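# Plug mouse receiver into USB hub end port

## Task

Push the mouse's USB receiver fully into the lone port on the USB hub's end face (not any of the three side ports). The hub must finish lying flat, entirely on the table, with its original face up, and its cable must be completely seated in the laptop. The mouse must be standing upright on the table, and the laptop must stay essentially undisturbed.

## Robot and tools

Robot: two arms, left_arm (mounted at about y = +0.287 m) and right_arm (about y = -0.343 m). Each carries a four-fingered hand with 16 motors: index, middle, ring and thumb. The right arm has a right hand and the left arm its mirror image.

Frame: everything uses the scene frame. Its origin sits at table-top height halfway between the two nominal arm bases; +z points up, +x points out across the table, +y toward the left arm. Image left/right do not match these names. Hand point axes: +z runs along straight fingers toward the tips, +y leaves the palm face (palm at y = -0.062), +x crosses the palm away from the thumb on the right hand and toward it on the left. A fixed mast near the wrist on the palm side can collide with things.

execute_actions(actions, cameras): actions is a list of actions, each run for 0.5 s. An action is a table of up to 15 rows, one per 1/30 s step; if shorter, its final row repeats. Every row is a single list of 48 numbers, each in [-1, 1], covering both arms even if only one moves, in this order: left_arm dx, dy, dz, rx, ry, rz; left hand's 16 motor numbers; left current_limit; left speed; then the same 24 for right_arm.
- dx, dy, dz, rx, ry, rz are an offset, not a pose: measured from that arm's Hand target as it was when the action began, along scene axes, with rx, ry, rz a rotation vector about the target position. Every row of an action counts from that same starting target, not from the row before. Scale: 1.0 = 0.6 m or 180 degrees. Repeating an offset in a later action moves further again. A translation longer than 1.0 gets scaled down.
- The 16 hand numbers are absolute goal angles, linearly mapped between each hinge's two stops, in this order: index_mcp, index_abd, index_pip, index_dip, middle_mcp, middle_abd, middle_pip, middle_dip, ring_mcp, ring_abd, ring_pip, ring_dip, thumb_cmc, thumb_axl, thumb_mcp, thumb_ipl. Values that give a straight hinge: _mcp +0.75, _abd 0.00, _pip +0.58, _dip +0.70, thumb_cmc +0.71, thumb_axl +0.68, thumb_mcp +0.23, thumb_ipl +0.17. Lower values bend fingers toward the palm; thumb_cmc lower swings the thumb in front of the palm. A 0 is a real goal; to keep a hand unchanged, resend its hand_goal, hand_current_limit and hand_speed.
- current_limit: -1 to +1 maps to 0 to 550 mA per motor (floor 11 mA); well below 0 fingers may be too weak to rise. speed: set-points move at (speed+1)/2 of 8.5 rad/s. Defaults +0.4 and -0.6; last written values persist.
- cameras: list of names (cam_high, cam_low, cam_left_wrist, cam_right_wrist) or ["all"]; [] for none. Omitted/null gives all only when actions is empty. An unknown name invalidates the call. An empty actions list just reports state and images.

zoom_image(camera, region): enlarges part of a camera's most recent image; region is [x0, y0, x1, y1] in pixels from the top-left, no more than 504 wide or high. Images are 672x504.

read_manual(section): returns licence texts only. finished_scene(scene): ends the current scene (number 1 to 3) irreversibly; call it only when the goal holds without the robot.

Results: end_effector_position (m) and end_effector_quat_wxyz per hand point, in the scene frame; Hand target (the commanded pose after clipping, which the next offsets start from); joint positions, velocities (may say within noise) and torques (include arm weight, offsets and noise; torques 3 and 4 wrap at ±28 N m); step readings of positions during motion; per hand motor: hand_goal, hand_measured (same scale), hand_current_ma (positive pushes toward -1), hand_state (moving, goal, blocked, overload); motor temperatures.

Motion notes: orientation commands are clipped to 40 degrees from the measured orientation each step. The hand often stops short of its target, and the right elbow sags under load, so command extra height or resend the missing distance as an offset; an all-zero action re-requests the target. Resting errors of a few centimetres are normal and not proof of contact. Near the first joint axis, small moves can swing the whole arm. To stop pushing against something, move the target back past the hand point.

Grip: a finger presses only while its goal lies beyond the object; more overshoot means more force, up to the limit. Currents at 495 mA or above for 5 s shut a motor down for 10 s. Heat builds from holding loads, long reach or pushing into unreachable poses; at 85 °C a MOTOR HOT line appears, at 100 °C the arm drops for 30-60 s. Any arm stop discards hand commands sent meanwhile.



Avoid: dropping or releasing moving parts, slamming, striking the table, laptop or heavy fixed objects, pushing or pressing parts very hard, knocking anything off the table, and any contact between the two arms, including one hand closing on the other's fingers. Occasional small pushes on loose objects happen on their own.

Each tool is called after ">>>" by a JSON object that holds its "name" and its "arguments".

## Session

>>> {"name": "execute_actions", "arguments": {"actions": []}}

Scene clock: 0.00 s.
left_arm: end_effector_position=(+0.5462, +0.1232, +0.1509) hand_goal=(+0.754, +0.000, +0.576, +0.696, +0.754, +0.000, +0.576, +0.696, +0.754, +0.000, +0.576, +0.696, +0.714, +0.678, +0.226, +0.168) hand_measured=(+0.754, +0.000, +0.576, +0.696, +0.754, +0.000, +0.576, +0.696, +0.754, +0.000, +0.576, +0.696, +0.714, +0.678, +0.226, +0.168) hand_current_ma=(+0, +0, +0, +0, +0, +0, +0, +0, +0, +0, +0, +0, +0, +0, +0, +0) hand_state=(goal, goal, goal, goal, goal, goal, goal, goal, goal, goal, goal, goal, goal, goal, goal, goal) hand_current_limit=0.40 hand_speed=-0.60 end_effector_quat_wxyz=(+0.035, +0.037, +0.980, -0.190) | right_arm: end_effector_position=(+0.1814, -0.1355, +0.2513) hand_goal=(+0.754, +0.000, +0.576, +0.696, +0.754, +0.000, +0.576, +0.696, +0.754, +0.000, +0.576, +0.696, +0.714, +0.678, +0.226, +0.168) hand_measured=(+0.754, +0.000, +0.576, +0.696, +0.754, +0.000, +0.576, +0.696, +0.754, +0.000, +0.576, +0.696, +0.714, +0.678, +0.226, +0.168) hand_current_ma=(+0, +0, +0, +0, +0, +0, +0, +0, +0, +0, +0, +0, +0, +0, +0, +0) hand_state=(goal, goal, goal, goal, goal, goal, goal, goal, goal, goal, goal, goal, goal, goal, goal, goal) hand_current_limit=0.40 hand_speed=-0.60 end_effector_quat_wxyz=(+0.027, -0.183, +0.983, -0.009)
Joint positions: left_arm=[-0.249 1.94 1.831 -1.289 0.351 -1.821] | right_arm=[0.533 0.933 0.913 -1.506 0.035 -1.4]
Joint velocities: within noise
Joint torques (N m): no reading
Motor temperatures (°C): left_arm=[26 31 31 26 23 24] | right_arm=[24 28 37 25 23 24]
Heat: left arm: hottest shoulder 31 °C; right arm: hottest elbow 37 °C.
Hand target: left_arm +0.5542, +0.1207, +0.1636; +0.050, +0.040, +0.979, -0.194 | right_arm +0.1878, -0.1316, +0.2646; +0.043, -0.183, +0.982, -0.003
camera_calibration:
cam_left_wrist: T_world_to_cam=[[0.695559, -0.640972, 0.32458, -0.38274], [-0.53756, -0.16455, 0.827014, 0.139696], [-0.476683, -0.749719, -0.459016, 0.548426], [0, 0, 0, 1]] pos_world=[0.602739, 0.188826, 0.260435]
cam_right_wrist: T_world_to_cam=[[0.494137, 0.868386, 0.0416467, 0.0466973], [0.562878, -0.356067, 0.745912, -0.384562], [0.662568, -0.34514, -0.664742, 0.122682], [0, 0, 0, 1]] pos_world=[0.112101, -0.135139, 0.366457]

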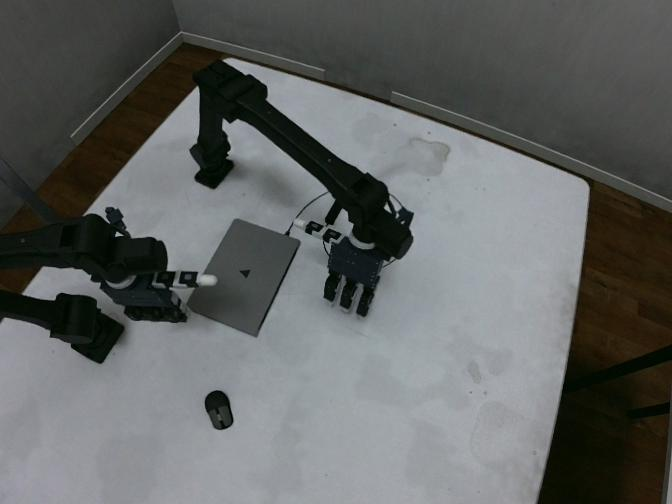

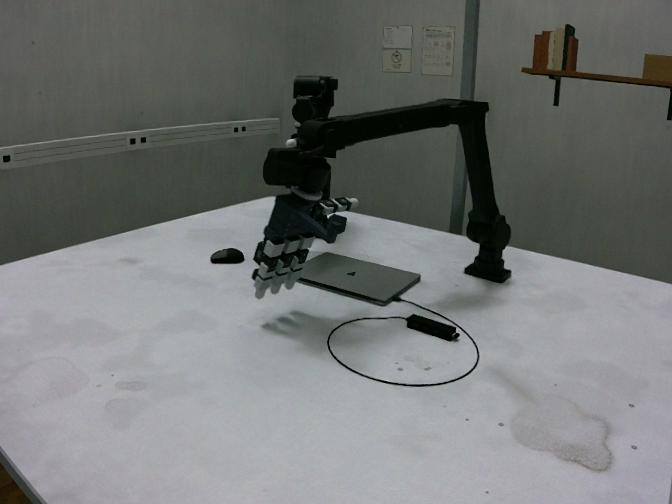

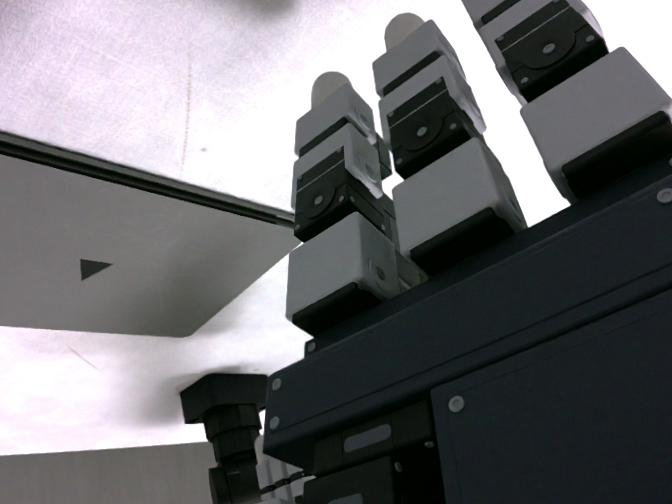

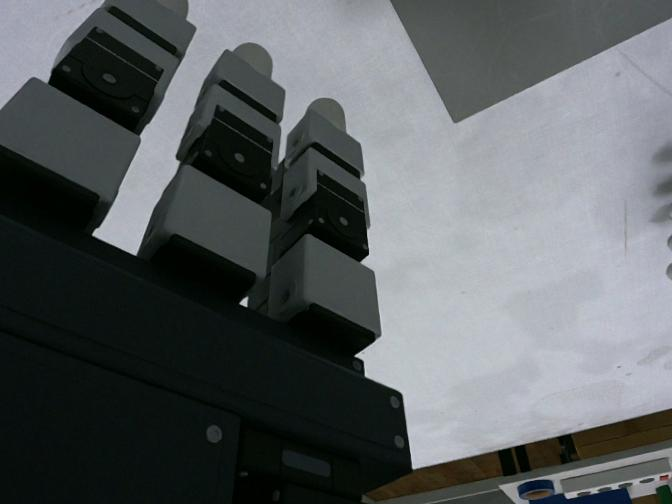

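>>> {"name": "zoom_image", "arguments": {"camera": "cam_low", "region": [390, 295, 490, 365]}}

>>> {"name": "zoom_image", "arguments": {"camera": "cam_high", "region": [280, 170, 420, 280]}}

Scaled by 5.040 from the camera's 672x504 image, which has a finer 960x720 frame.

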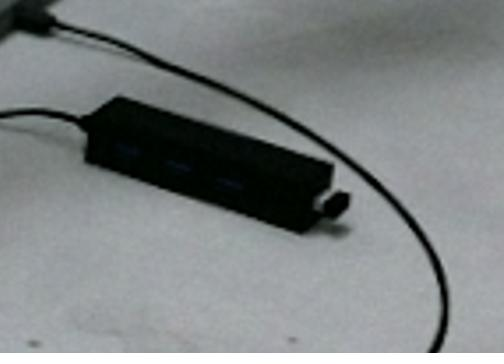

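Scaled by 3.600 from the camera's 672x504 image, which has a finer 960x720 frame.

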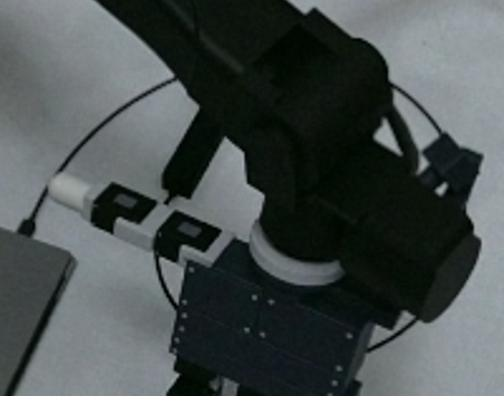

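>>> {"name": "execute_actions", "arguments": {"actions": [[[0,0,0.13,0,0,0,-0.479,0,-0.85,0.45,-0.479,0,-0.85,0.45,-0.205,0,-0.85,0.45,0.714,0.678,0.226,0.168,0.8,-0.4,0.05,0,0.03,0,0,0,-0.1075,0,-0.85,0.45,-0.1075,0,-0.85,0.45,-0.1075,0,-0.85,0.45,0.714,0.678,0.226,0.168,0.4,-0.4]],[[-0.03,0.18,0.02,0.122,0,0,-0.479,0,-0.85,0.45,-0.479,0,-0.85,0.45,-0.205,0,-0.85,0.45,0.714,0.678,0.226,0.168,0.8,-0.4,0.1,0,0,0,0,-0.133,-0.1075,0,-0.85,0.45,-0.1075,0,-0.85,0.45,-0.1075,0,-0.85,0.45,0.714,0.678,0.226,0.168,0.4,-0.4]],[[-0.05,0.2,0,0,0,-0.1667,-0.479,0,-0.85,0.45,-0.479,0,-0.85,0.45,-0.205,0,-0.85,0.45,0.714,0.678,0.226,0.168,0.8,-0.4,0.12,0.15,0,0,0,0,-0.1075,0,-0.85,0.45,-0.1075,0,-0.85,0.45,-0.1075,0,-0.85,0.45,0.714,0.678,0.226,0.168,0.4,-0.4]],[[-0.05,0.2,0,0,0,-0.1667,-0.479,0,-0.85,0.45,-0.479,0,-0.85,0.45,-0.205,0,-0.85,0.45,0.714,0.678,0.226,0.168,0.8,-0.4,0.07,0.17,0,0.139,-0.007,0,-0.1075,0,-0.85,0.45,-0.1075,0,-0.85,0.45,-0.1075,0,-0.85,0.45,0.714,0.678,0.226,0.168,0.4,-0.4]],[[-0.01,0.1,0,0,0,-0.165,-0.479,0,-0.85,0.45,-0.479,0,-0.85,0.45,-0.205,0,-0.85,0.45,0.714,0.678,0.226,0.168,0.8,-0.4,0.0,0.1,-0.05,0,0,0,-0.1075,0,-0.85,0.45,-0.1075,0,-0.85,0.45,-0.1075,0,-0.85,0.45,0.714,0.678,0.226,0.168,0.4,-0.4]]], "cameras": ["cam_high","cam_low","cam_left_wrist"]}}

Scene clock: 90.40 s.
left_arm: end_effector_position=(+0.4562, +0.5241, +0.2404) hand_goal=(-0.478, +0.000, -0.850, +0.450, -0.478, +0.000, -0.850, +0.450, -0.204, +0.000, -0.850, +0.450, +0.714, +0.678, +0.226, +0.168) hand_measured=(-0.462, +0.000, -0.848, +0.452, -0.464, +0.000, -0.848, +0.452, -0.190, +0.000, -0.846, +0.452, +0.714, +0.678, +0.222, +0.168) hand_current_ma=(+86, +0, +9, +12, +77, +0, +10, +12, +71, +0, +15, +12, +4, -4, -24, -2) hand_state=(goal, goal, goal, goal, goal, goal, goal, goal, goal, goal, goal, goal, goal, goal, goal, goal) hand_current_limit=0.80 hand_speed=-0.40 end_effector_quat_wxyz=(+0.021, +0.728, +0.685, -0.036) | right_arm: end_effector_position=(+0.3692, +0.1060, +0.2123) hand_goal=(-0.108, +0.000, -0.850, +0.450, -0.108, +0.000, -0.850, +0.450, -0.108, +0.000, -0.850, +0.450, +0.714, +0.678, +0.226, +0.168) hand_measured=(-0.092, +0.000, -0.848, +0.452, -0.092, +0.000, -0.848, +0.452, -0.092, +0.000, -0.848, +0.452, +0.716, +0.678, +0.224, +0.168) hand_current_ma=(+45, +0, +4, +4, +44, +0, +5, +4, +46, +0, +5, +5, +4, -1, -7, +0) hand_state=(goal, goal, goal, goal, goal, goal, goal, goal, goal, goal, goal, goal, goal, goal, goal, goal) hand_current_limit=0.40 hand_speed=-0.40 end_effector_quat_wxyz=(+0.013, +0.032, +0.984, +0.176)
Joint positions: left_arm=[0.564 1.583 1.537 -1.585 0.058 0.582] | right_arm=[0.71 1.578 1.248 -0.976 -0.238 -0.758]
Joint torques (N m): left_arm=[-0.15 -10.34 12.97 -0.03 0.23 0.33] | right_arm=[-0.32 -11.58 14.82 1.37 -0.24 0.19]
Motor temperatures (°C): left_arm=[26 34 34 26 23 24] | right_arm=[24 28 47 25 22 24]
Heat: left arm: hottest shoulder 34 °C; right arm: hottest elbow 47 °C.
Hand target: left_arm +0.4702, +0.5287, +0.2537; +0.027, +0.738, +0.673, -0.032 | right_arm +0.3920, +0.1204, +0.2526; +0.046, +0.034, +0.977, +0.205
Off the commanded pose: left_arm 0.020 m, 2 deg | right_arm 0.049 m, 5 deg.
Step readings (end_effector_position of left_arm | right_arm):
0: (+0.5462, +0.1232, +0.1509) | (+0.1814, -0.1355, +0.2513)
1: (+0.5459, +0.1231, +0.1508) | (+0.1815, -0.1356, +0.2512)
2: (+0.5449, +0.1234, +0.1533) | (+0.1821, -0.1363, +0.2507)
4: (+0.5395, +0.1250, +0.1626) | (+0.1864, -0.1377, +0.2506)
8: (+0.5426, +0.1241, +0.1928) | (+0.2000, -0.1383, +0.2523)
15: (+0.5474, +0.1226, +0.2199) | (+0.2046, -0.1370, +0.2555)
16: (+0.5470, +0.1255, +0.2205) | (+0.2053, -0.1370, +0.2561)
17: (+0.5472, +0.1366, +0.2218) | (+0.2077, -0.1371, +0.2566)
19: (+0.5449, +0.1647, +0.2269) | (+0.2182, -0.1382, +0.2578)
23: (+0.5414, +0.2046, +0.2344) | (+0.2419, -0.1418, +0.2581)
30: (+0.5388, +0.2274, +0.2365) | (+0.2577, -0.1424, +0.2539)
31: (+0.5384, +0.2284, +0.2357) | (+0.2591, -0.1415, +0.2544)
32: (+0.5366, +0.2324, +0.2337) | (+0.2617, -0.1384, +0.2554)
34: (+0.5223, +0.2485, +0.2265) | (+0.2741, -0.1203, +0.2606)
38: (+0.4948, +0.3056, +0.2205) | (+0.3091, -0.0710, +0.2640)
45: (+0.4916, +0.3574, +0.2465) | (+0.3288, -0.0533, +0.2438)
46: (+0.4932, +0.3568, +0.2493) | (+0.3287, -0.0513, +0.2443)
47: (+0.4936, +0.3584, +0.2503) | (+0.3284, -0.0425, +0.2481)
49: (+0.4872, +0.3709, +0.2472) | (+0.3340, -0.0144, +0.2606)
53: (+0.4641, +0.4337, +0.2378) | (+0.3556, +0.0235, +0.2733)
60: (+0.4604, +0.4805, +0.2385) | (+0.3774, +0.0455, +0.2580)
61: (+0.4629, +0.4781, +0.2385) | (+0.3784, +0.0469, +0.2566)
62: (+0.4656, +0.4774, +0.2387) | (+0.3801, +0.0492, +0.2552)
64: (+0.4683, +0.4819, +0.2393) | (+0.3819, +0.0609, +0.2512)
68: (+0.4561, +0.5162, +0.2393) | (+0.3706, +0.0910, +0.2314)
75: (+0.4490, +0.5355, +0.2425) | (+0.3632, +0.1050, +0.2065)
camera_calibration:
cam_left_wrist: T_world_to_cam=[[-0.69688, -0.710776, 0.0956852, 0.634659], [-0.458683, 0.544274, 0.702407, -0.294353], [-0.551333, 0.445605, -0.705314, 0.31397], [0, 0, 0, 1]] pos_world=[0.480369, 0.471402, 0.367476]
Images, in order (width x height): cam_high 672x504, cam_low 672x504, cam_left_wrist 672x504.

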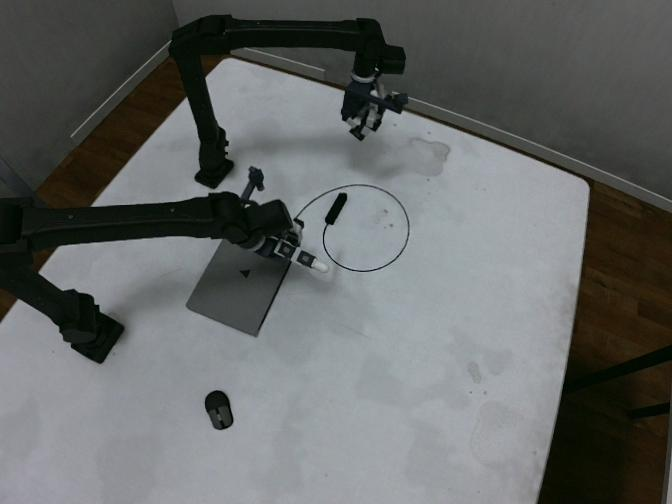

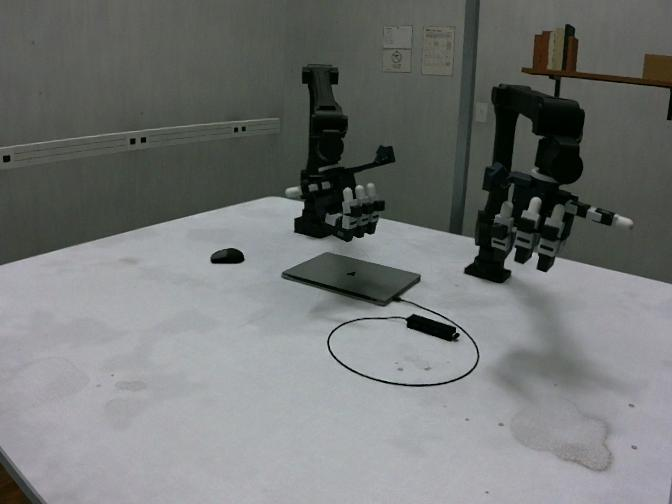

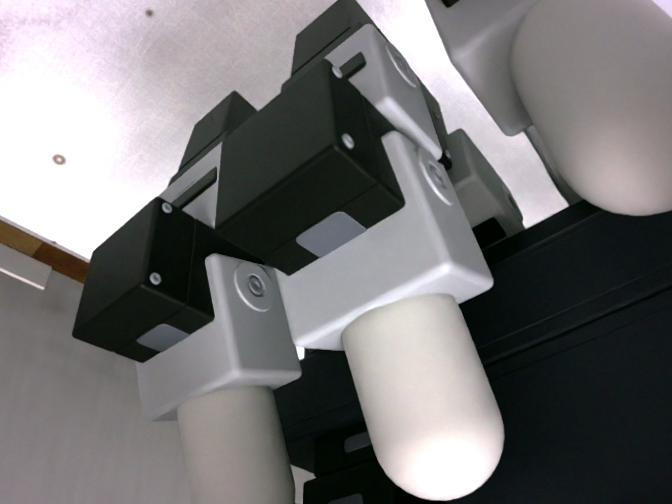

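>>> {"name": "zoom_image", "arguments": {"camera": "cam_high", "region": [310, 180, 360, 235]}}

>>> {"name": "zoom_image", "arguments": {"camera": "cam_low", "region": [400, 305, 470, 350]}}

Scaled by 9.164 from the camera's 672x504 image, which has a finer 960x720 frame.

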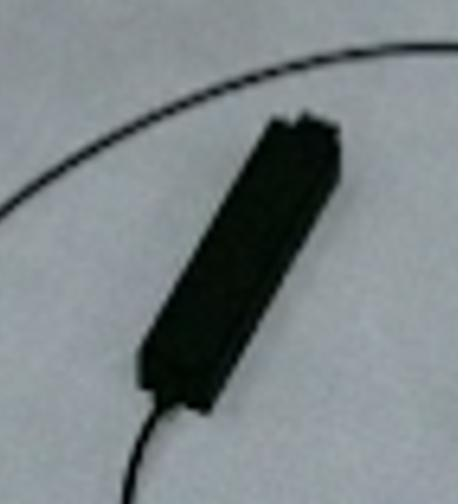

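Scaled by 7.200 from the camera's 672x504 image, which has a finer 960x720 frame.

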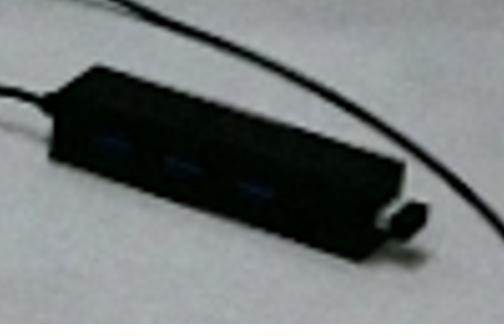

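>>> {"name": "execute_actions", "arguments": {"actions": [[[0.005,-0.03,-0.1,-0.015,0,0.018,-0.479,0,-0.85,0.45,-0.479,0,-0.85,0.45,-0.205,0,-0.85,0.45,0.714,0.678,0.226,0.168,0.8,-0.4,0.072,0.217,-0.03,-0.0667,0.0033,0,-0.315,0,-0.85,0.45,-0.315,0,-0.85,0.45,-0.315,0,-0.85,0.45,0.714,0.678,0.226,0.168,0.4,-0.4]],[[0,0,-0.1,0,0,0,-0.479,0,-0.85,0.45,-0.479,0,-0.85,0.45,-0.205,0,-0.85,0.45,0.714,0.678,0.226,0.168,0.8,-0.4,0,0,-0.12,0,0,0,-0.315,0,-0.85,0.45,-0.315,0,-0.85,0.45,-0.315,0,-0.85,0.45,0.714,0.678,0.226,0.168,0.4,-0.4]],[[0,0,-0.05,0,0,0,-0.479,0,-0.85,0.45,-0.479,0,-0.85,0.45,-0.205,0,-0.85,0.45,0.714,0.678,0.226,0.168,0.8,-0.4,0,0,-0.07,0,0,0,-0.315,0,-0.85,0.45,-0.315,0,-0.85,0.45,-0.315,0,-0.85,0.45,0.714,0.678,0.226,0.168,0.4,-0.4]]], "cameras": ["cam_high","cam_low"]}}

>>> {"name": "zoom_image", "arguments": {"camera": "cam_low", "region": [360, 240, 560, 370]}}

>>> {"name": "zoom_image", "arguments": {"camera": "cam_high", "region": [280, 130, 400, 260]}}

Scene clock: 181.23 s.
left_arm: end_effector_position=(+0.4669, +0.5111, +0.1087) hand_goal=(-0.478, +0.000, -0.850, +0.450, -0.478, +0.000, -0.850, +0.450, -0.204, +0.000, -0.850, +0.450, +0.714, +0.678, +0.226, +0.168) hand_measured=(-0.462, +0.000, -0.848, +0.452, -0.464, +0.000, -0.848, +0.452, -0.192, +0.000, -0.846, +0.452, +0.714, +0.678, +0.222, +0.168) hand_current_ma=(+80, +0, +9, +12, +73, +0, +10, +12, +67, +0, +15, +12, +4, -4, -24, -2) hand_state=(goal, goal, goal, goal, goal, goal, goal, goal, goal, goal, goal, goal, goal, goal, goal, goal) hand_current_limit=0.80 hand_speed=-0.40 end_effector_quat_wxyz=(+0.043, +0.721, +0.689, -0.048) | right_arm: end_effector_position=(+0.4320, +0.2488, +0.1144) hand_goal=(-0.314, +0.000, -0.850, +0.450, -0.314, +0.000, -0.850, +0.450, -0.314, +0.000, -0.850, +0.450, +0.714, +0.678, +0.226, +0.168) hand_measured=(-0.296, +0.000, -0.848, +0.452, -0.296, +0.000, -0.848, +0.452, -0.296, +0.000, -0.848, +0.452, +0.716, +0.678, +0.222, +0.168) hand_current_ma=(+51, +0, +2, +4, +50, +0, +2, +4, +52, +0, +2, +4, +5, -1, -8, +0) hand_state=(goal, goal, goal, goal, goal, goal, goal, goal, goal, goal, goal, goal, goal, goal, goal, goal) hand_current_limit=0.40 hand_speed=-0.40 end_effector_quat_wxyz=(+0.037, +0.026, +0.995, +0.094)
Joint positions: left_arm=[0.545 1.671 1.288 -1.26 0.109 0.548] | right_arm=[0.851 2.052 1.712 -1.038 -0.061 -0.656]
Joint torques (N m): left_arm=[-0.73 -10.99 8.58 1.1 0.25 0.02] | right_arm=[0.09 -16.21 8.92 1.24 -0.06 0.2]
Motor temperatures (°C): left_arm=[26 33 40 25 23 24] | right_arm=[24 31 52 25 22 24]
Heat: left arm: hottest elbow 40 °C; right arm: hottest elbow 52 °C.
Hand target: left_arm +0.4732, +0.5106, +0.1036; +0.045, +0.718, +0.693, -0.048 | right_arm +0.4352, +0.2506, +0.1207; +0.044, +0.030, +0.993, +0.102
Off the commanded pose: left_arm 0.008 m, 1 deg | right_arm 0.007 m, 1 deg.
Step readings (end_effector_position of left_arm | right_arm):
0: (+0.4562, +0.5241, +0.2405) | (+0.3692, +0.1060, +0.2123)
1: (+0.4564, +0.5238, +0.2405) | (+0.3707, +0.1063, +0.2133)
2: (+0.4578, +0.5225, +0.2403) | (+0.3753, +0.1079, +0.2120)
4: (+0.4621, +0.5206, +0.2366) | (+0.3907, +0.1255, +0.2147)
8: (+0.4622, +0.5132, +0.2125) | (+0.4117, +0.1988, +0.2252)
15: (+0.4649, +0.5097, +0.1935) | (+0.4041, +0.2445, +0.1973)
16: (+0.4653, +0.5099, +0.1932) | (+0.4056, +0.2441, +0.1929)
17: (+0.4669, +0.5109, +0.1911) | (+0.4082, +0.2433, +0.1880)
19: (+0.4693, +0.5121, +0.1819) | (+0.4143, +0.2432, +0.1813)
23: (+0.4626, +0.5086, +0.1496) | (+0.4264, +0.2461, +0.1668)
30: (+0.4643, +0.5097, +0.1321) | (+0.4302, +0.2467, +0.1531)
31: (+0.4648, +0.5099, +0.1322) | (+0.4305, +0.2471, +0.1533)
32: (+0.4661, +0.5106, +0.1318) | (+0.4313, +0.2480, +0.1529)
34: (+0.4681, +0.5118, +0.1291) | (+0.4335, +0.2505, +0.1514)
38: (+0.4668, +0.5110, +0.1177) | (+0.4330, +0.2499, +0.1364)
45: (+0.4666, +0.5109, +0.1086) | (+0.4315, +0.2482, +0.1144)
Images, in order (width x height): cam_high 672x504, cam_low 672x504.

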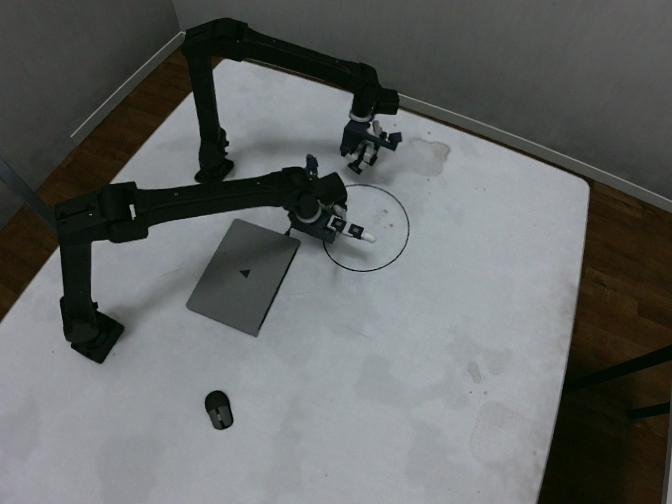

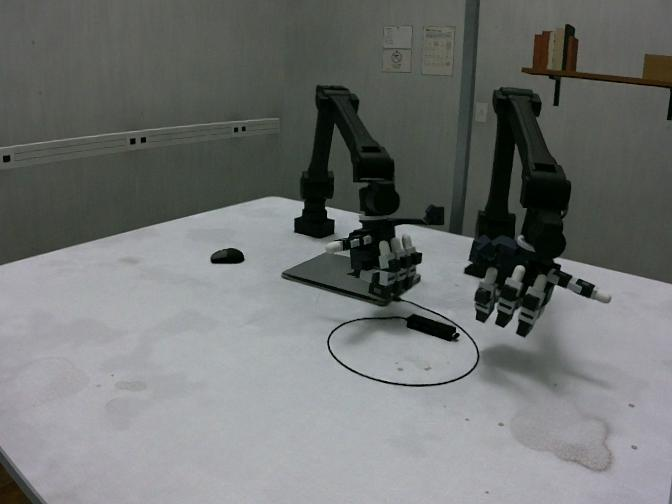

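Scaled by 2.520 from the camera's 672x504 image, which has a finer 960x720 frame.

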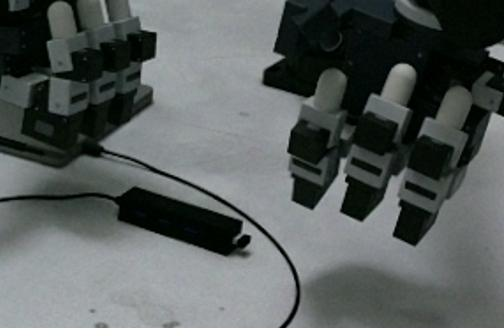

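Scaled by 3.877 from the camera's 672x504 image, which has a finer 960x720 frame.

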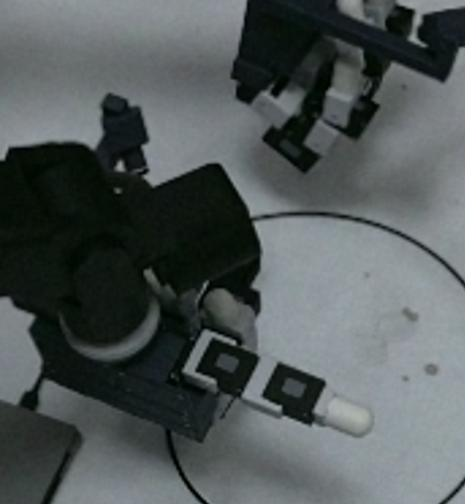

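>>> {"name": "execute_actions", "arguments": {"actions": [[[0,0,-0.06,0,0,0,-0.479,0,-0.85,0.45,-0.479,0,-0.85,0.45,-0.205,0,-0.85,0.45,0.714,0.678,0.226,0.168,0.8,-0.4,-0.018,0,-0.07,0,0,0,-0.315,0,-0.85,0.45,-0.315,0,-0.85,0.45,-0.315,0,-0.85,0.45,0.714,0.678,0.226,0.168,0.4,-0.4]],[[0,0,0,0,0,0,-0.479,0,-0.85,0.45,-0.479,0,-0.85,0.45,-0.205,0,-0.85,0.45,0.714,0.678,0.226,0.168,0.8,-0.4,0,0,-0.03,0,0,0,-0.315,0,-0.85,0.45,-0.315,0,-0.85,0.45,-0.315,0,-0.85,0.45,0.714,0.678,0.226,0.168,0.4,-0.4]]], "cameras": ["cam_high","cam_low"]}}

>>> {"name": "zoom_image", "arguments": {"camera": "cam_low", "region": [360, 260, 480, 350]}}

>>> {"name": "zoom_image", "arguments": {"camera": "cam_high", "region": [300, 170, 380, 240]}}

Scene clock: 206.83 s.
left_arm: end_effector_position=(+0.4660, +0.5106, +0.0695) hand_goal=(-0.478, +0.000, -0.850, +0.450, -0.478, +0.000, -0.850, +0.450, -0.204, +0.000, -0.850, +0.450, +0.714, +0.678, +0.226, +0.168) hand_measured=(-0.462, +0.000, -0.848, +0.452, -0.464, +0.000, -0.848, +0.452, -0.192, +0.000, -0.846, +0.452, +0.714, +0.678, +0.222, +0.168) hand_current_ma=(+80, +0, +9, +12, +73, +0, +10, +12, +67, +0, +15, +12, +4, -4, -24, -2) hand_state=(goal, goal, goal, goal, goal, goal, goal, goal, goal, goal, goal, goal, goal, goal, goal, goal) hand_current_limit=0.80 hand_speed=-0.40 end_effector_quat_wxyz=(+0.043, +0.721, +0.690, -0.052) | right_arm: end_effector_position=(+0.4265, +0.2467, +0.0614) hand_goal=(-0.314, +0.000, -0.850, +0.450, -0.314, +0.000, -0.850, +0.450, -0.314, +0.000, -0.850, +0.450, +0.714, +0.678, +0.226, +0.168) hand_measured=(-0.296, +0.000, -0.848, +0.452, -0.296, +0.000, -0.848, +0.452, -0.296, +0.000, -0.848, +0.452, +0.716, +0.678, +0.222, +0.168) hand_current_ma=(+50, +0, +2, +4, +48, +0, +2, +4, +50, +0, +2, +4, +5, -1, -8, +0) hand_state=(goal, goal, goal, goal, goal, goal, goal, goal, goal, goal, goal, goal, goal, goal, goal, goal) hand_current_limit=0.40 hand_speed=-0.40 end_effector_quat_wxyz=(+0.041, +0.029, +0.994, +0.098)
Joint positions: left_arm=[0.545 1.715 1.235 -1.169 0.109 0.548] | right_arm=[0.856 2.09 1.621 -0.898 -0.06 -0.645]
Joint torques (N m): left_arm=[-0.91 -11.52 8.42 1.07 0.25 0.03] | right_arm=[0.62 -15.97 8.18 1.4 -0.01 0.21]
Motor temperatures (°C): left_arm=[26 33 37 25 23 24] | right_arm=[24 32 47 25 22 24]
Heat: left arm: hottest elbow 37 °C; right arm: hottest elbow 47 °C.
Hand target: left_arm +0.4733, +0.5106, +0.0677; +0.045, +0.718, +0.693, -0.048 | right_arm +0.4244, +0.2506, +0.0607; +0.044, +0.030, +0.993, +0.102
Off the commanded pose: left_arm 0.007 m, 1 deg | right_arm 0.005 m, 1 deg.
Step readings (end_effector_position of left_arm | right_arm):
0: (+0.4669, +0.5111, +0.1087) | (+0.4320, +0.2488, +0.1144)
1: (+0.4670, +0.5112, +0.1085) | (+0.4320, +0.2488, +0.1140)
2: (+0.4679, +0.5116, +0.1077) | (+0.4324, +0.2491, +0.1126)
4: (+0.4695, +0.5125, +0.1030) | (+0.4331, +0.2496, +0.1077)
8: (+0.4671, +0.5112, +0.0848) | (+0.4285, +0.2447, +0.0884)
15: (+0.4655, +0.5104, +0.0694) | (+0.4248, +0.2444, +0.0717)
16: (+0.4657, +0.5105, +0.0694) | (+0.4248, +0.2448, +0.0719)
17: (+0.4660, +0.5106, +0.0695) | (+0.4254, +0.2455, +0.0724)
19: (+0.4660, +0.5106, +0.0695) | (+0.4272, +0.2475, +0.0735)
23: (+0.4660, +0.5106, +0.0695) | (+0.4278, +0.2482, +0.0712)
30: (+0.4660, +0.5106, +0.0695) | (+0.4266, +0.2467, +0.0623)
Images, in order (width x height): cam_high 672x504, cam_low 672x504.

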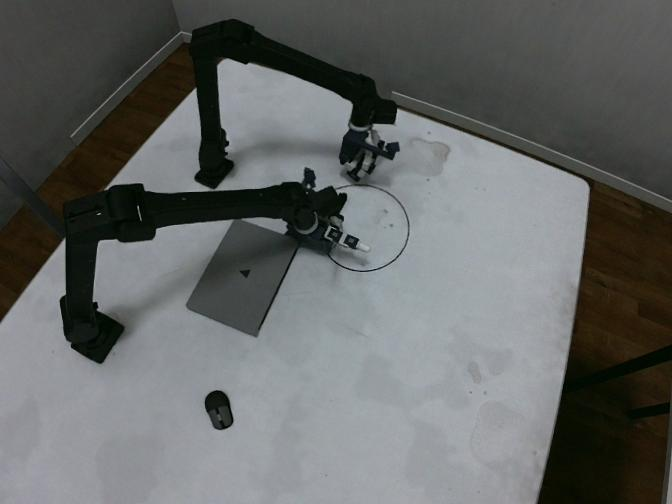

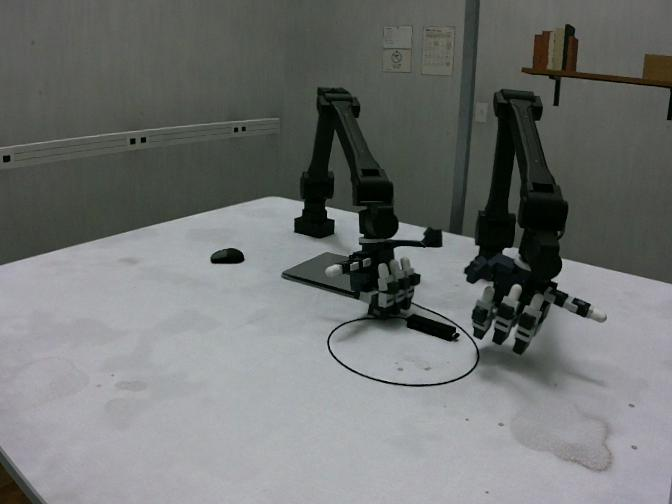

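Scaled by 4.200 from the camera's 672x504 image, which has a finer 960x720 frame.

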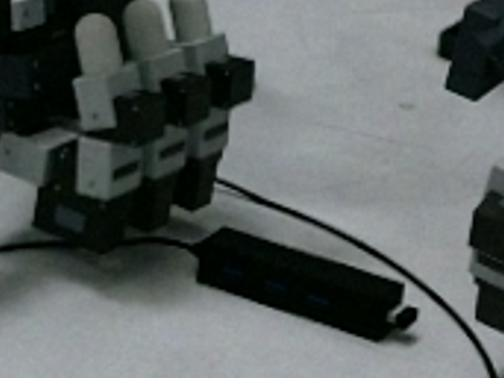

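Scaled by 6.300 from the camera's 672x504 image, which has a finer 960x720 frame.

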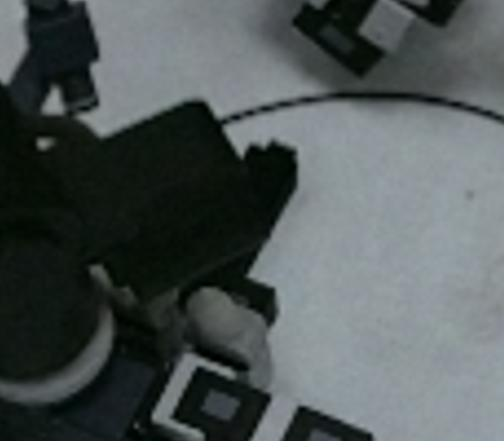

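>>> {"name": "execute_actions", "arguments": {"actions": [[[0,0,0,0,0,0,-0.479,0,-0.85,0.45,-0.479,0,-0.85,0.45,-0.205,0,-0.85,0.45,0.714,0.678,0.226,0.168,0.8,-0.4,-0.012,0.03,-0.023,0,0,0,-0.315,0,-0.85,0.45,-0.315,0,-0.85,0.45,-0.315,0,-0.85,0.45,0.714,0.678,0.226,0.168,0.4,-0.4]],[[0,0,0,0,0,0,-0.479,0,-0.85,0.45,-0.479,0,-0.85,0.45,-0.205,0,-0.85,0.45,0.714,0.678,0.226,0.168,0.8,-0.4,0,0.02,0,0,0,0,-0.315,0,-0.85,0.45,-0.315,0,-0.85,0.45,-0.315,0,-0.85,0.45,0.714,0.678,0.226,0.168,0.4,-0.4]]], "cameras": ["cam_low"]}}

>>> {"name": "zoom_image", "arguments": {"camera": "cam_low", "region": [360, 270, 480, 360]}}

Scene clock: 242.07 s.
left_arm: end_effector_position=(+0.4660, +0.5106, +0.0695) hand_goal=(-0.478, +0.000, -0.850, +0.450, -0.478, +0.000, -0.850, +0.450, -0.204, +0.000, -0.850, +0.450, +0.714, +0.678, +0.226, +0.168) hand_measured=(-0.462, +0.000, -0.848, +0.452, -0.464, +0.000, -0.848, +0.452, -0.192, +0.000, -0.846, +0.452, +0.714, +0.678, +0.222, +0.168) hand_current_ma=(+80, +0, +9, +12, +73, +0, +10, +12, +67, +0, +15, +12, +4, -4, -24, -2) hand_state=(goal, goal, goal, goal, goal, goal, goal, goal, goal, goal, goal, goal, goal, goal, goal, goal) hand_current_limit=0.80 hand_speed=-0.40 end_effector_quat_wxyz=(+0.043, +0.721, +0.690, -0.052) | right_arm: end_effector_position=(+0.4141, +0.2633, +0.0453) hand_goal=(-0.314, +0.000, -0.850, +0.450, -0.314, +0.000, -0.850, +0.450, -0.314, +0.000, -0.850, +0.450, +0.714, +0.678, +0.226, +0.168) hand_measured=(-0.296, +0.000, -0.848, +0.452, -0.322, +0.000, -0.848, +0.452, -0.314, +0.000, -0.848, +0.452, +0.716, +0.678, +0.222, +0.168) hand_current_ma=(+50, +0, +2, +4, -18, +0, +2, +4, +1, +0, +2, +4, +5, -1, -8, +0) hand_state=(goal, goal, goal, goal, goal, goal, goal, goal, goal, goal, goal, goal, goal, goal, goal, goal) hand_current_limit=0.40 hand_speed=-0.40 end_effector_quat_wxyz=(+0.039, +0.032, +0.994, +0.096)
Joint positions: left_arm=[0.545 1.715 1.235 -1.169 0.109 0.548] | right_arm=[0.889 2.122 1.633 -0.88 -0.052 -0.605]
Joint torques (N m): left_arm=[-0.85 -11.58 8.43 1.07 0.25 0.03] | right_arm=[1.08 -14.45 12.75 0.61 0.05 0.2]
Heat: left arm: hottest elbow 36 °C; right arm: hottest elbow 44 °C.
Hand target: left_arm +0.4733, +0.5106, +0.0677; +0.045, +0.718, +0.693, -0.048 | right_arm +0.4172, +0.2805, +0.0468; +0.044, +0.030, +0.993, +0.102
Off the commanded pose: left_arm 0.007 m, 1 deg | right_arm 0.018 m, 1 deg.
Step readings (end_effector_position of left_arm | right_arm):
0: (+0.4660, +0.5106, +0.0695) | (+0.4265, +0.2467, +0.0614)
1: (+0.4660, +0.5106, +0.0695) | (+0.4264, +0.2468, +0.0614)
2: (+0.4660, +0.5106, +0.0695) | (+0.4264, +0.2471, +0.0607)
4: (+0.4660, +0.5106, +0.0695) | (+0.4261, +0.2488, +0.0587)
8: (+0.4660, +0.5106, +0.0695) | (+0.4195, +0.2542, +0.0497)
15: (+0.4660, +0.5106, +0.0695) | (+0.4143, +0.2584, +0.0463)
16: (+0.4660, +0.5106, +0.0695) | (+0.4141, +0.2585, +0.0463)
17: (+0.4660, +0.5106, +0.0695) | (+0.4142, +0.2585, +0.0460)
19: (+0.4660, +0.5106, +0.0695) | (+0.4142, +0.2584, +0.0452)
23: (+0.4660, +0.5106, +0.0695) | (+0.4144, +0.2602, +0.0451)
30: (+0.4660, +0.5106, +0.0695) | (+0.4140, +0.2632, +0.0454)
Images, in order (width x height): cam_low 672x504.

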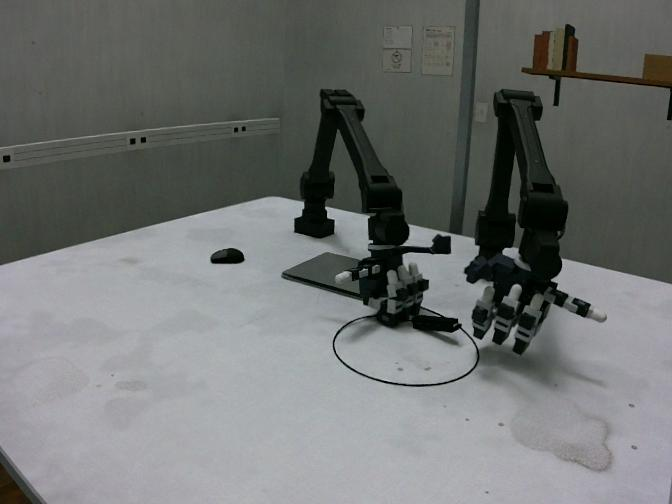

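Scaled by 4.200 from the camera's 672x504 image, which has a finer 960x720 frame.

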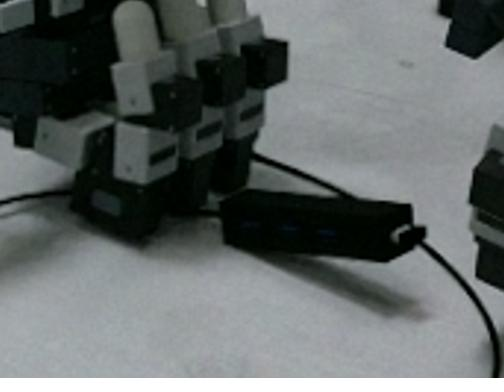

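>>> {"name": "execute_actions", "arguments": {"actions": [[[0,0,0,0,0,0,-0.479,0,-0.85,0.45,-0.479,0,-0.85,0.45,-0.205,0,-0.85,0.45,0.714,0.678,0.226,0.168,0.8,-0.4,0,-0.02,0.04,0,0,0,-0.315,0,-0.85,0.45,-0.315,0,-0.85,0.45,-0.315,0,-0.85,0.45,0.714,0.678,0.226,0.168,0.4,-0.4]],[[0,0,0,0,0,0,-0.479,0,-0.85,0.45,-0.479,0,-0.85,0.45,-0.205,0,-0.85,0.45,0.714,0.678,0.226,0.168,0.8,-0.4,0,-0.02,0.02,0,0,0,-0.315,0,-0.85,0.45,-0.315,0,-0.85,0.45,-0.315,0,-0.85,0.45,0.714,0.678,0.226,0.168,0.4,-0.4]]], "cameras": ["cam_low","cam_high"]}}

>>> {"name": "zoom_image", "arguments": {"camera": "cam_low", "region": [360, 270, 480, 360]}}

>>> {"name": "zoom_image", "arguments": {"camera": "cam_high", "region": [300, 170, 380, 240]}}

Scene clock: 253.90 s.
left_arm: end_effector_position=(+0.4660, +0.5106, +0.0695) hand_goal=(-0.478, +0.000, -0.850, +0.450, -0.478, +0.000, -0.850, +0.450, -0.204, +0.000, -0.850, +0.450, +0.714, +0.678, +0.226, +0.168) hand_measured=(-0.462, +0.000, -0.848, +0.452, -0.464, +0.000, -0.848, +0.452, -0.192, +0.000, -0.846, +0.452, +0.714, +0.678, +0.222, +0.168) hand_current_ma=(+80, +0, +9, +12, +73, +0, +10, +12, +67, +0, +15, +12, +4, -4, -24, -2) hand_state=(goal, goal, goal, goal, goal, goal, goal, goal, goal, goal, goal, goal, goal, goal, goal, goal) hand_current_limit=0.80 hand_speed=-0.40 end_effector_quat_wxyz=(+0.043, +0.721, +0.690, -0.052) | right_arm: end_effector_position=(+0.4122, +0.2583, +0.0653) hand_goal=(-0.314, +0.000, -0.850, +0.450, -0.314, +0.000, -0.850, +0.450, -0.314, +0.000, -0.850, +0.450, +0.714, +0.678, +0.226, +0.168) hand_measured=(-0.296, +0.000, -0.848, +0.452, -0.308, +0.000, -0.848, +0.452, -0.308, +0.000, -0.848, +0.452, +0.716, +0.678, +0.222, +0.168) hand_current_ma=(+50, +0, +2, +4, +12, +0, +2, +4, +13, +0, +2, +4, +5, -1, -8, +0) hand_state=(goal, goal, goal, goal, goal, goal, goal, goal, goal, goal, goal, goal, goal, goal, goal, goal) hand_current_limit=0.40 hand_speed=-0.40 end_effector_quat_wxyz=(+0.038, +0.031, +0.994, +0.094)
Joint positions: left_arm=[0.545 1.715 1.235 -1.169 0.109 0.548] | right_arm=[0.886 2.088 1.633 -0.919 -0.052 -0.61]
Joint torques (N m): left_arm=[-1.03 -11.63 8.47 1.07 0.25 0.02] | right_arm=[-0.56 -17.67 9.1 0.44 -0.14 0.01]
Heat: left arm: hottest elbow 35 °C; right arm: hottest elbow 45 °C.
Hand target: left_arm +0.4733, +0.5106, +0.0677; +0.045, +0.718, +0.693, -0.048 | right_arm +0.4173, +0.2565, +0.0829; +0.044, +0.030, +0.993, +0.102
Off the commanded pose: left_arm 0.007 m, 1 deg | right_arm 0.018 m, 1 deg.
Step readings (end_effector_position of left_arm | right_arm):
0: (+0.4660, +0.5106, +0.0695) | (+0.4141, +0.2633, +0.0453)
1: (+0.4660, +0.5106, +0.0695) | (+0.4141, +0.2633, +0.0453)
2: (+0.4660, +0.5106, +0.0695) | (+0.4140, +0.2631, +0.0452)
4: (+0.4660, +0.5106, +0.0695) | (+0.4135, +0.2625, +0.0452)
8: (+0.4660, +0.5106, +0.0695) | (+0.4119, +0.2604, +0.0455)
15: (+0.4660, +0.5106, +0.0695) | (+0.4112, +0.2596, +0.0459)
16: (+0.4660, +0.5106, +0.0695) | (+0.4112, +0.2596, +0.0462)
17: (+0.4660, +0.5106, +0.0695) | (+0.4112, +0.2595, +0.0469)
19: (+0.4660, +0.5106, +0.0695) | (+0.4107, +0.2590, +0.0490)
23: (+0.4660, +0.5106, +0.0695) | (+0.4113, +0.2586, +0.0578)
30: (+0.4660, +0.5106, +0.0695) | (+0.4122, +0.2588, +0.0655)
Images, in order (width x height): cam_high 672x504, cam_low 672x504.

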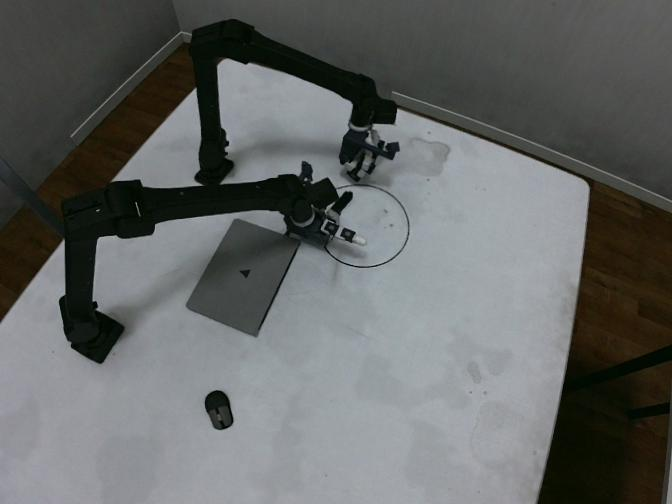

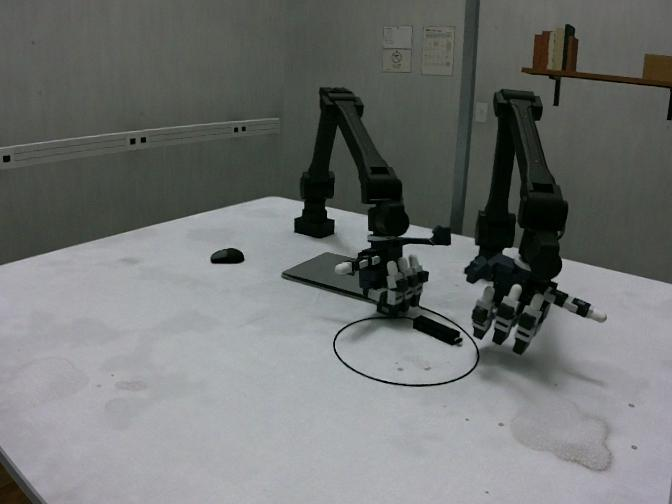

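Scaled by 4.200 from the camera's 672x504 image, which has a finer 960x720 frame.

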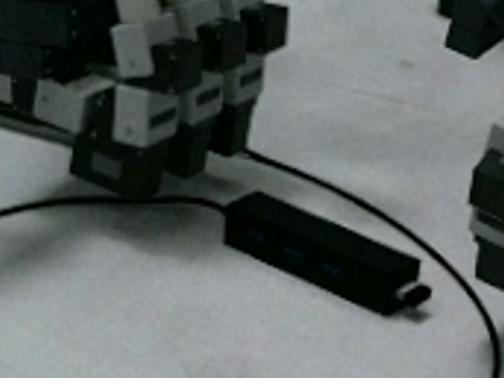

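Scaled by 6.300 from the camera's 672x504 image, which has a finer 960x720 frame.

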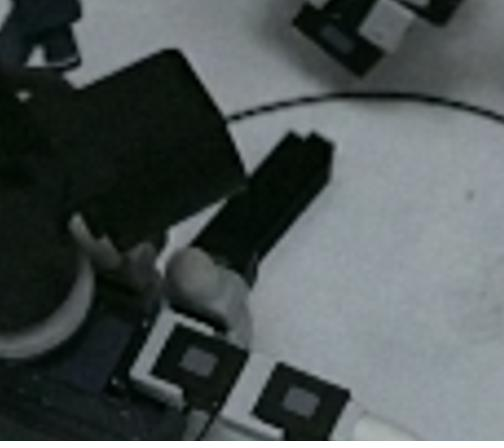

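>>> {"name": "execute_actions", "arguments": {"actions": [[[-0.01,0,0,0,0,0,-0.479,0,-0.85,0.45,-0.479,0,-0.85,0.45,-0.205,0,-0.85,0.45,0.714,0.678,0.226,0.168,0.8,-0.4,0.01,0.005,-0.04,0,0.022,-0.033,-0.315,0,-0.85,0.45,-0.315,0,-0.85,0.45,-0.315,0,-0.85,0.45,0.714,0.678,0.226,0.168,0.4,-0.4]],[[0,0,0,0,0,0,-0.479,0,-0.85,0.45,-0.479,0,-0.85,0.45,-0.205,0,-0.85,0.45,0.714,0.678,0.226,0.168,0.8,-0.4,0.0,0.02,-0.015,0,0,0,-0.315,0,-0.85,0.45,-0.315,0,-0.85,0.45,-0.315,0,-0.85,0.45,0.714,0.678,0.226,0.168,0.4,-0.4]]], "cameras": ["cam_low","cam_high"]}}

>>> {"name": "zoom_image", "arguments": {"camera": "cam_low", "region": [360, 270, 480, 360]}}

>>> {"name": "zoom_image", "arguments": {"camera": "cam_high", "region": [300, 170, 380, 240]}}

Scene clock: 281.63 s.
left_arm: end_effector_position=(+0.4629, +0.5089, +0.0655) hand_goal=(-0.478, +0.000, -0.850, +0.450, -0.478, +0.000, -0.850, +0.450, -0.204, +0.000, -0.850, +0.450, +0.714, +0.678, +0.226, +0.168) hand_measured=(-0.462, +0.000, -0.848, +0.452, -0.464, +0.000, -0.848, +0.452, -0.192, +0.000, -0.846, +0.452, +0.714, +0.678, +0.222, +0.168) hand_current_ma=(+80, +0, +9, +12, +73, +0, +10, +12, +67, +0, +15, +12, +4, -4, -24, -2) hand_state=(goal, goal, goal, goal, goal, goal, goal, goal, goal, goal, goal, goal, goal, goal, goal, goal) hand_current_limit=0.80 hand_speed=-0.40 end_effector_quat_wxyz=(+0.042, +0.721, +0.690, -0.055) | right_arm: end_effector_position=(+0.4147, +0.2557, +0.0427) hand_goal=(-0.314, +0.000, -0.850, +0.450, -0.314, +0.000, -0.850, +0.450, -0.314, +0.000, -0.850, +0.450, +0.714, +0.678, +0.226, +0.168) hand_measured=(-0.296, +0.000, -0.848, +0.452, -0.328, +0.000, -0.848, +0.452, -0.308, +0.000, -0.848, +0.452, +0.716, +0.678, +0.222, +0.168) hand_current_ma=(+50, +0, +2, +4, -41, +0, +2, +4, +14, +0, +2, +4, +5, -1, -8, +0) hand_state=(goal, goal, goal, goal, goal, goal, goal, goal, goal, goal, goal, goal, goal, goal, goal, goal) hand_current_limit=0.40 hand_speed=-0.40 end_effector_quat_wxyz=(+0.009, +0.083, +0.993, +0.089)
Joint positions: left_arm=[0.545 1.715 1.224 -1.165 0.109 0.548] | right_arm=[0.886 2.124 1.641 -0.93 -0.084 -0.505]
Joint torques (N m): left_arm=[-0.44 -12.28 7.91 1.07 0.24 0.09] | right_arm=[0.56 -14.8 13.15 0.43 -0.08 0.21]
Heat: left arm: hottest elbow 35 °C; right arm: hottest elbow 44 °C.
Hand target: left_arm +0.4673, +0.5106, +0.0676; +0.045, +0.718, +0.693, -0.048 | right_arm +0.4232, +0.2715, +0.0500; +0.015, +0.085, +0.991, +0.098
Off the commanded pose: left_arm 0.005 m, 1 deg | right_arm 0.019 m, 1 deg.
Step readings (end_effector_position of left_arm | right_arm):
0: (+0.4660, +0.5106, +0.0695) | (+0.4121, +0.2583, +0.0653)
1: (+0.4660, +0.5106, +0.0695) | (+0.4121, +0.2584, +0.0653)
2: (+0.4661, +0.5107, +0.0696) | (+0.4115, +0.2588, +0.0655)
4: (+0.4659, +0.5106, +0.0690) | (+0.4110, +0.2587, +0.0650)
8: (+0.4640, +0.5095, +0.0667) | (+0.4116, +0.2574, +0.0589)
15: (+0.4629, +0.5089, +0.0655) | (+0.4120, +0.2549, +0.0476)
16: (+0.4629, +0.5089, +0.0655) | (+0.4121, +0.2548, +0.0476)
17: (+0.4629, +0.5089, +0.0655) | (+0.4123, +0.2547, +0.0476)
19: (+0.4629, +0.5089, +0.0655) | (+0.4125, +0.2544, +0.0467)
23: (+0.4629, +0.5089, +0.0655) | (+0.4135, +0.2549, +0.0426)
30: (+0.4629, +0.5089, +0.0655) | (+0.4145, +0.2556, +0.0425)
Images, in order (width x height): cam_high 672x504, cam_low 672x504.

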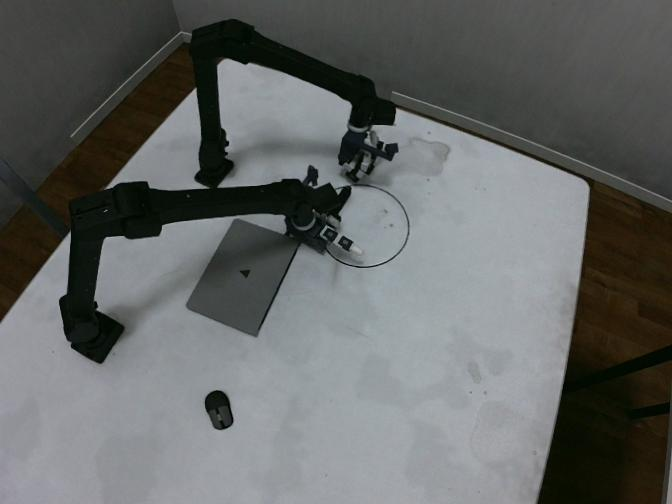

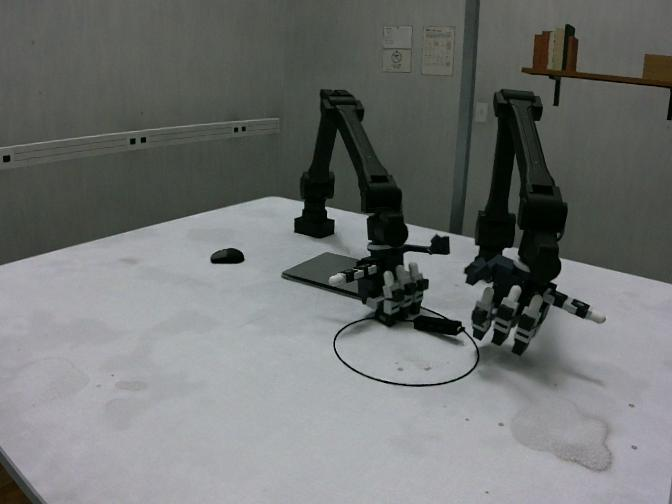

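Scaled by 4.200 from the camera's 672x504 image, which has a finer 960x720 frame.

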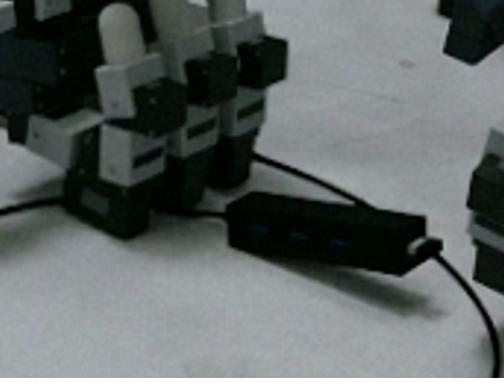

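Scaled by 6.300 from the camera's 672x504 image, which has a finer 960x720 frame.

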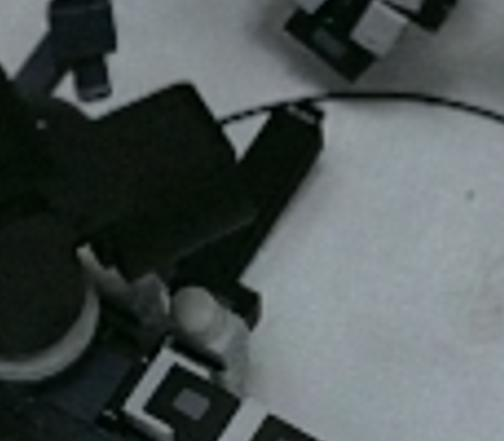

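>>> {"name": "execute_actions", "arguments": {"actions": [[[0,0,0,0,0,0,-0.479,0,-0.85,0.45,-0.479,0,-0.85,0.45,-0.205,0,-0.85,0.45,0.714,0.678,0.226,0.168,0.8,-0.4,-0.005,-0.03,0.065,0,0,0,-0.315,0,-0.85,0.45,-0.315,0,-0.85,0.45,-0.315,0,-0.85,0.45,0.714,0.678,0.226,0.168,0.4,-0.4]]], "cameras": ["cam_high","cam_low"]}}

Scene clock: 321.83 s.
left_arm: end_effector_position=(+0.4629, +0.5089, +0.0655) hand_goal=(-0.478, +0.000, -0.850, +0.450, -0.478, +0.000, -0.850, +0.450, -0.204, +0.000, -0.850, +0.450, +0.714, +0.678, +0.226, +0.168) hand_measured=(-0.462, +0.000, -0.848, +0.452, -0.464, +0.000, -0.848, +0.452, -0.192, +0.000, -0.846, +0.452, +0.714, +0.678, +0.222, +0.168) hand_current_ma=(+80, +0, +9, +12, +73, +0, +10, +12, +67, +0, +15, +12, +4, -4, -24, -2) hand_state=(goal, goal, goal, goal, goal, goal, goal, goal, goal, goal, goal, goal, goal, goal, goal, goal) hand_current_limit=0.80 hand_speed=-0.40 end_effector_quat_wxyz=(+0.042, +0.721, +0.690, -0.055) | right_arm: end_effector_position=(+0.4096, +0.2495, +0.0625) hand_goal=(-0.314, +0.000, -0.850, +0.450, -0.314, +0.000, -0.850, +0.450, -0.314, +0.000, -0.850, +0.450, +0.714, +0.678, +0.226, +0.168) hand_measured=(-0.296, +0.000, -0.848, +0.452, -0.308, +0.000, -0.848, +0.452, -0.308, +0.000, -0.848, +0.452, +0.716, +0.678, +0.222, +0.168) hand_current_ma=(+50, +0, +2, +4, +12, +0, +2, +4, +14, +0, +2, +4, +5, -1, -8, +0) hand_state=(goal, goal, goal, goal, goal, goal, goal, goal, goal, goal, goal, goal, goal, goal, goal, goal) hand_current_limit=0.40 hand_speed=-0.40 end_effector_quat_wxyz=(+0.004, +0.083, +0.993, +0.082)
Joint positions: left_arm=[0.545 1.715 1.224 -1.165 0.109 0.548] | right_arm=[0.886 2.088 1.641 -0.982 -0.085 -0.505]
Joint torques (N m): left_arm=[-0.5 -12.51 7.92 1.02 0.22 0.1] | right_arm=[-0.38 -17.2 10.86 0.34 -0.14 0.06]
Heat: left arm: hottest elbow 34 °C; right arm: hottest elbow 49 °C.
Hand target: left_arm +0.4673, +0.5106, +0.0676; +0.045, +0.718, +0.693, -0.048 | right_arm +0.4201, +0.2536, +0.0887; +0.015, +0.085, +0.991, +0.098
Off the commanded pose: left_arm 0.005 m, 1 deg | right_arm 0.029 m, 2 deg.
Step readings (end_effector_position of left_arm | right_arm):
0: (+0.4629, +0.5089, +0.0655) | (+0.4147, +0.2557, +0.0427)
1: (+0.4629, +0.5089, +0.0655) | (+0.4146, +0.2556, +0.0426)
2: (+0.4629, +0.5089, +0.0655) | (+0.4141, +0.2551, +0.0422)
4: (+0.4629, +0.5089, +0.0655) | (+0.4126, +0.2533, +0.0437)
8: (+0.4629, +0.5089, +0.0655) | (+0.4096, +0.2495, +0.0490)
15: (+0.4629, +0.5089, +0.0655) | (+0.4097, +0.2497, +0.0616)
Images, in order (width x height): cam_high 672x504, cam_low 672x504.

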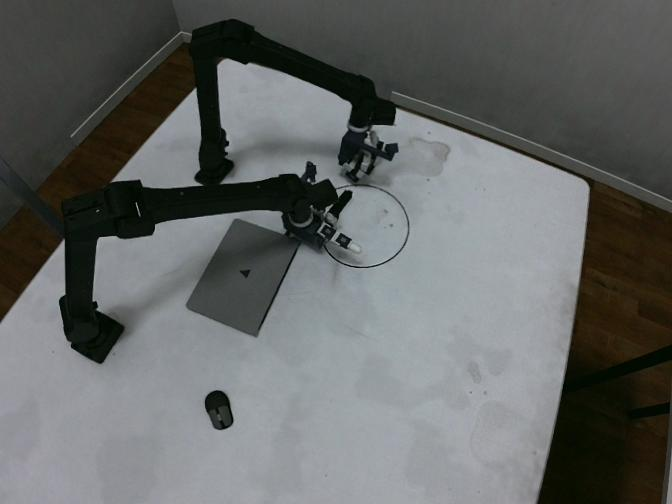

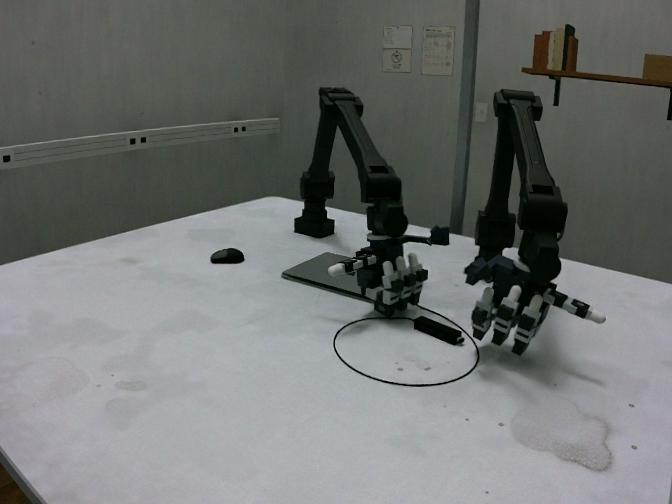

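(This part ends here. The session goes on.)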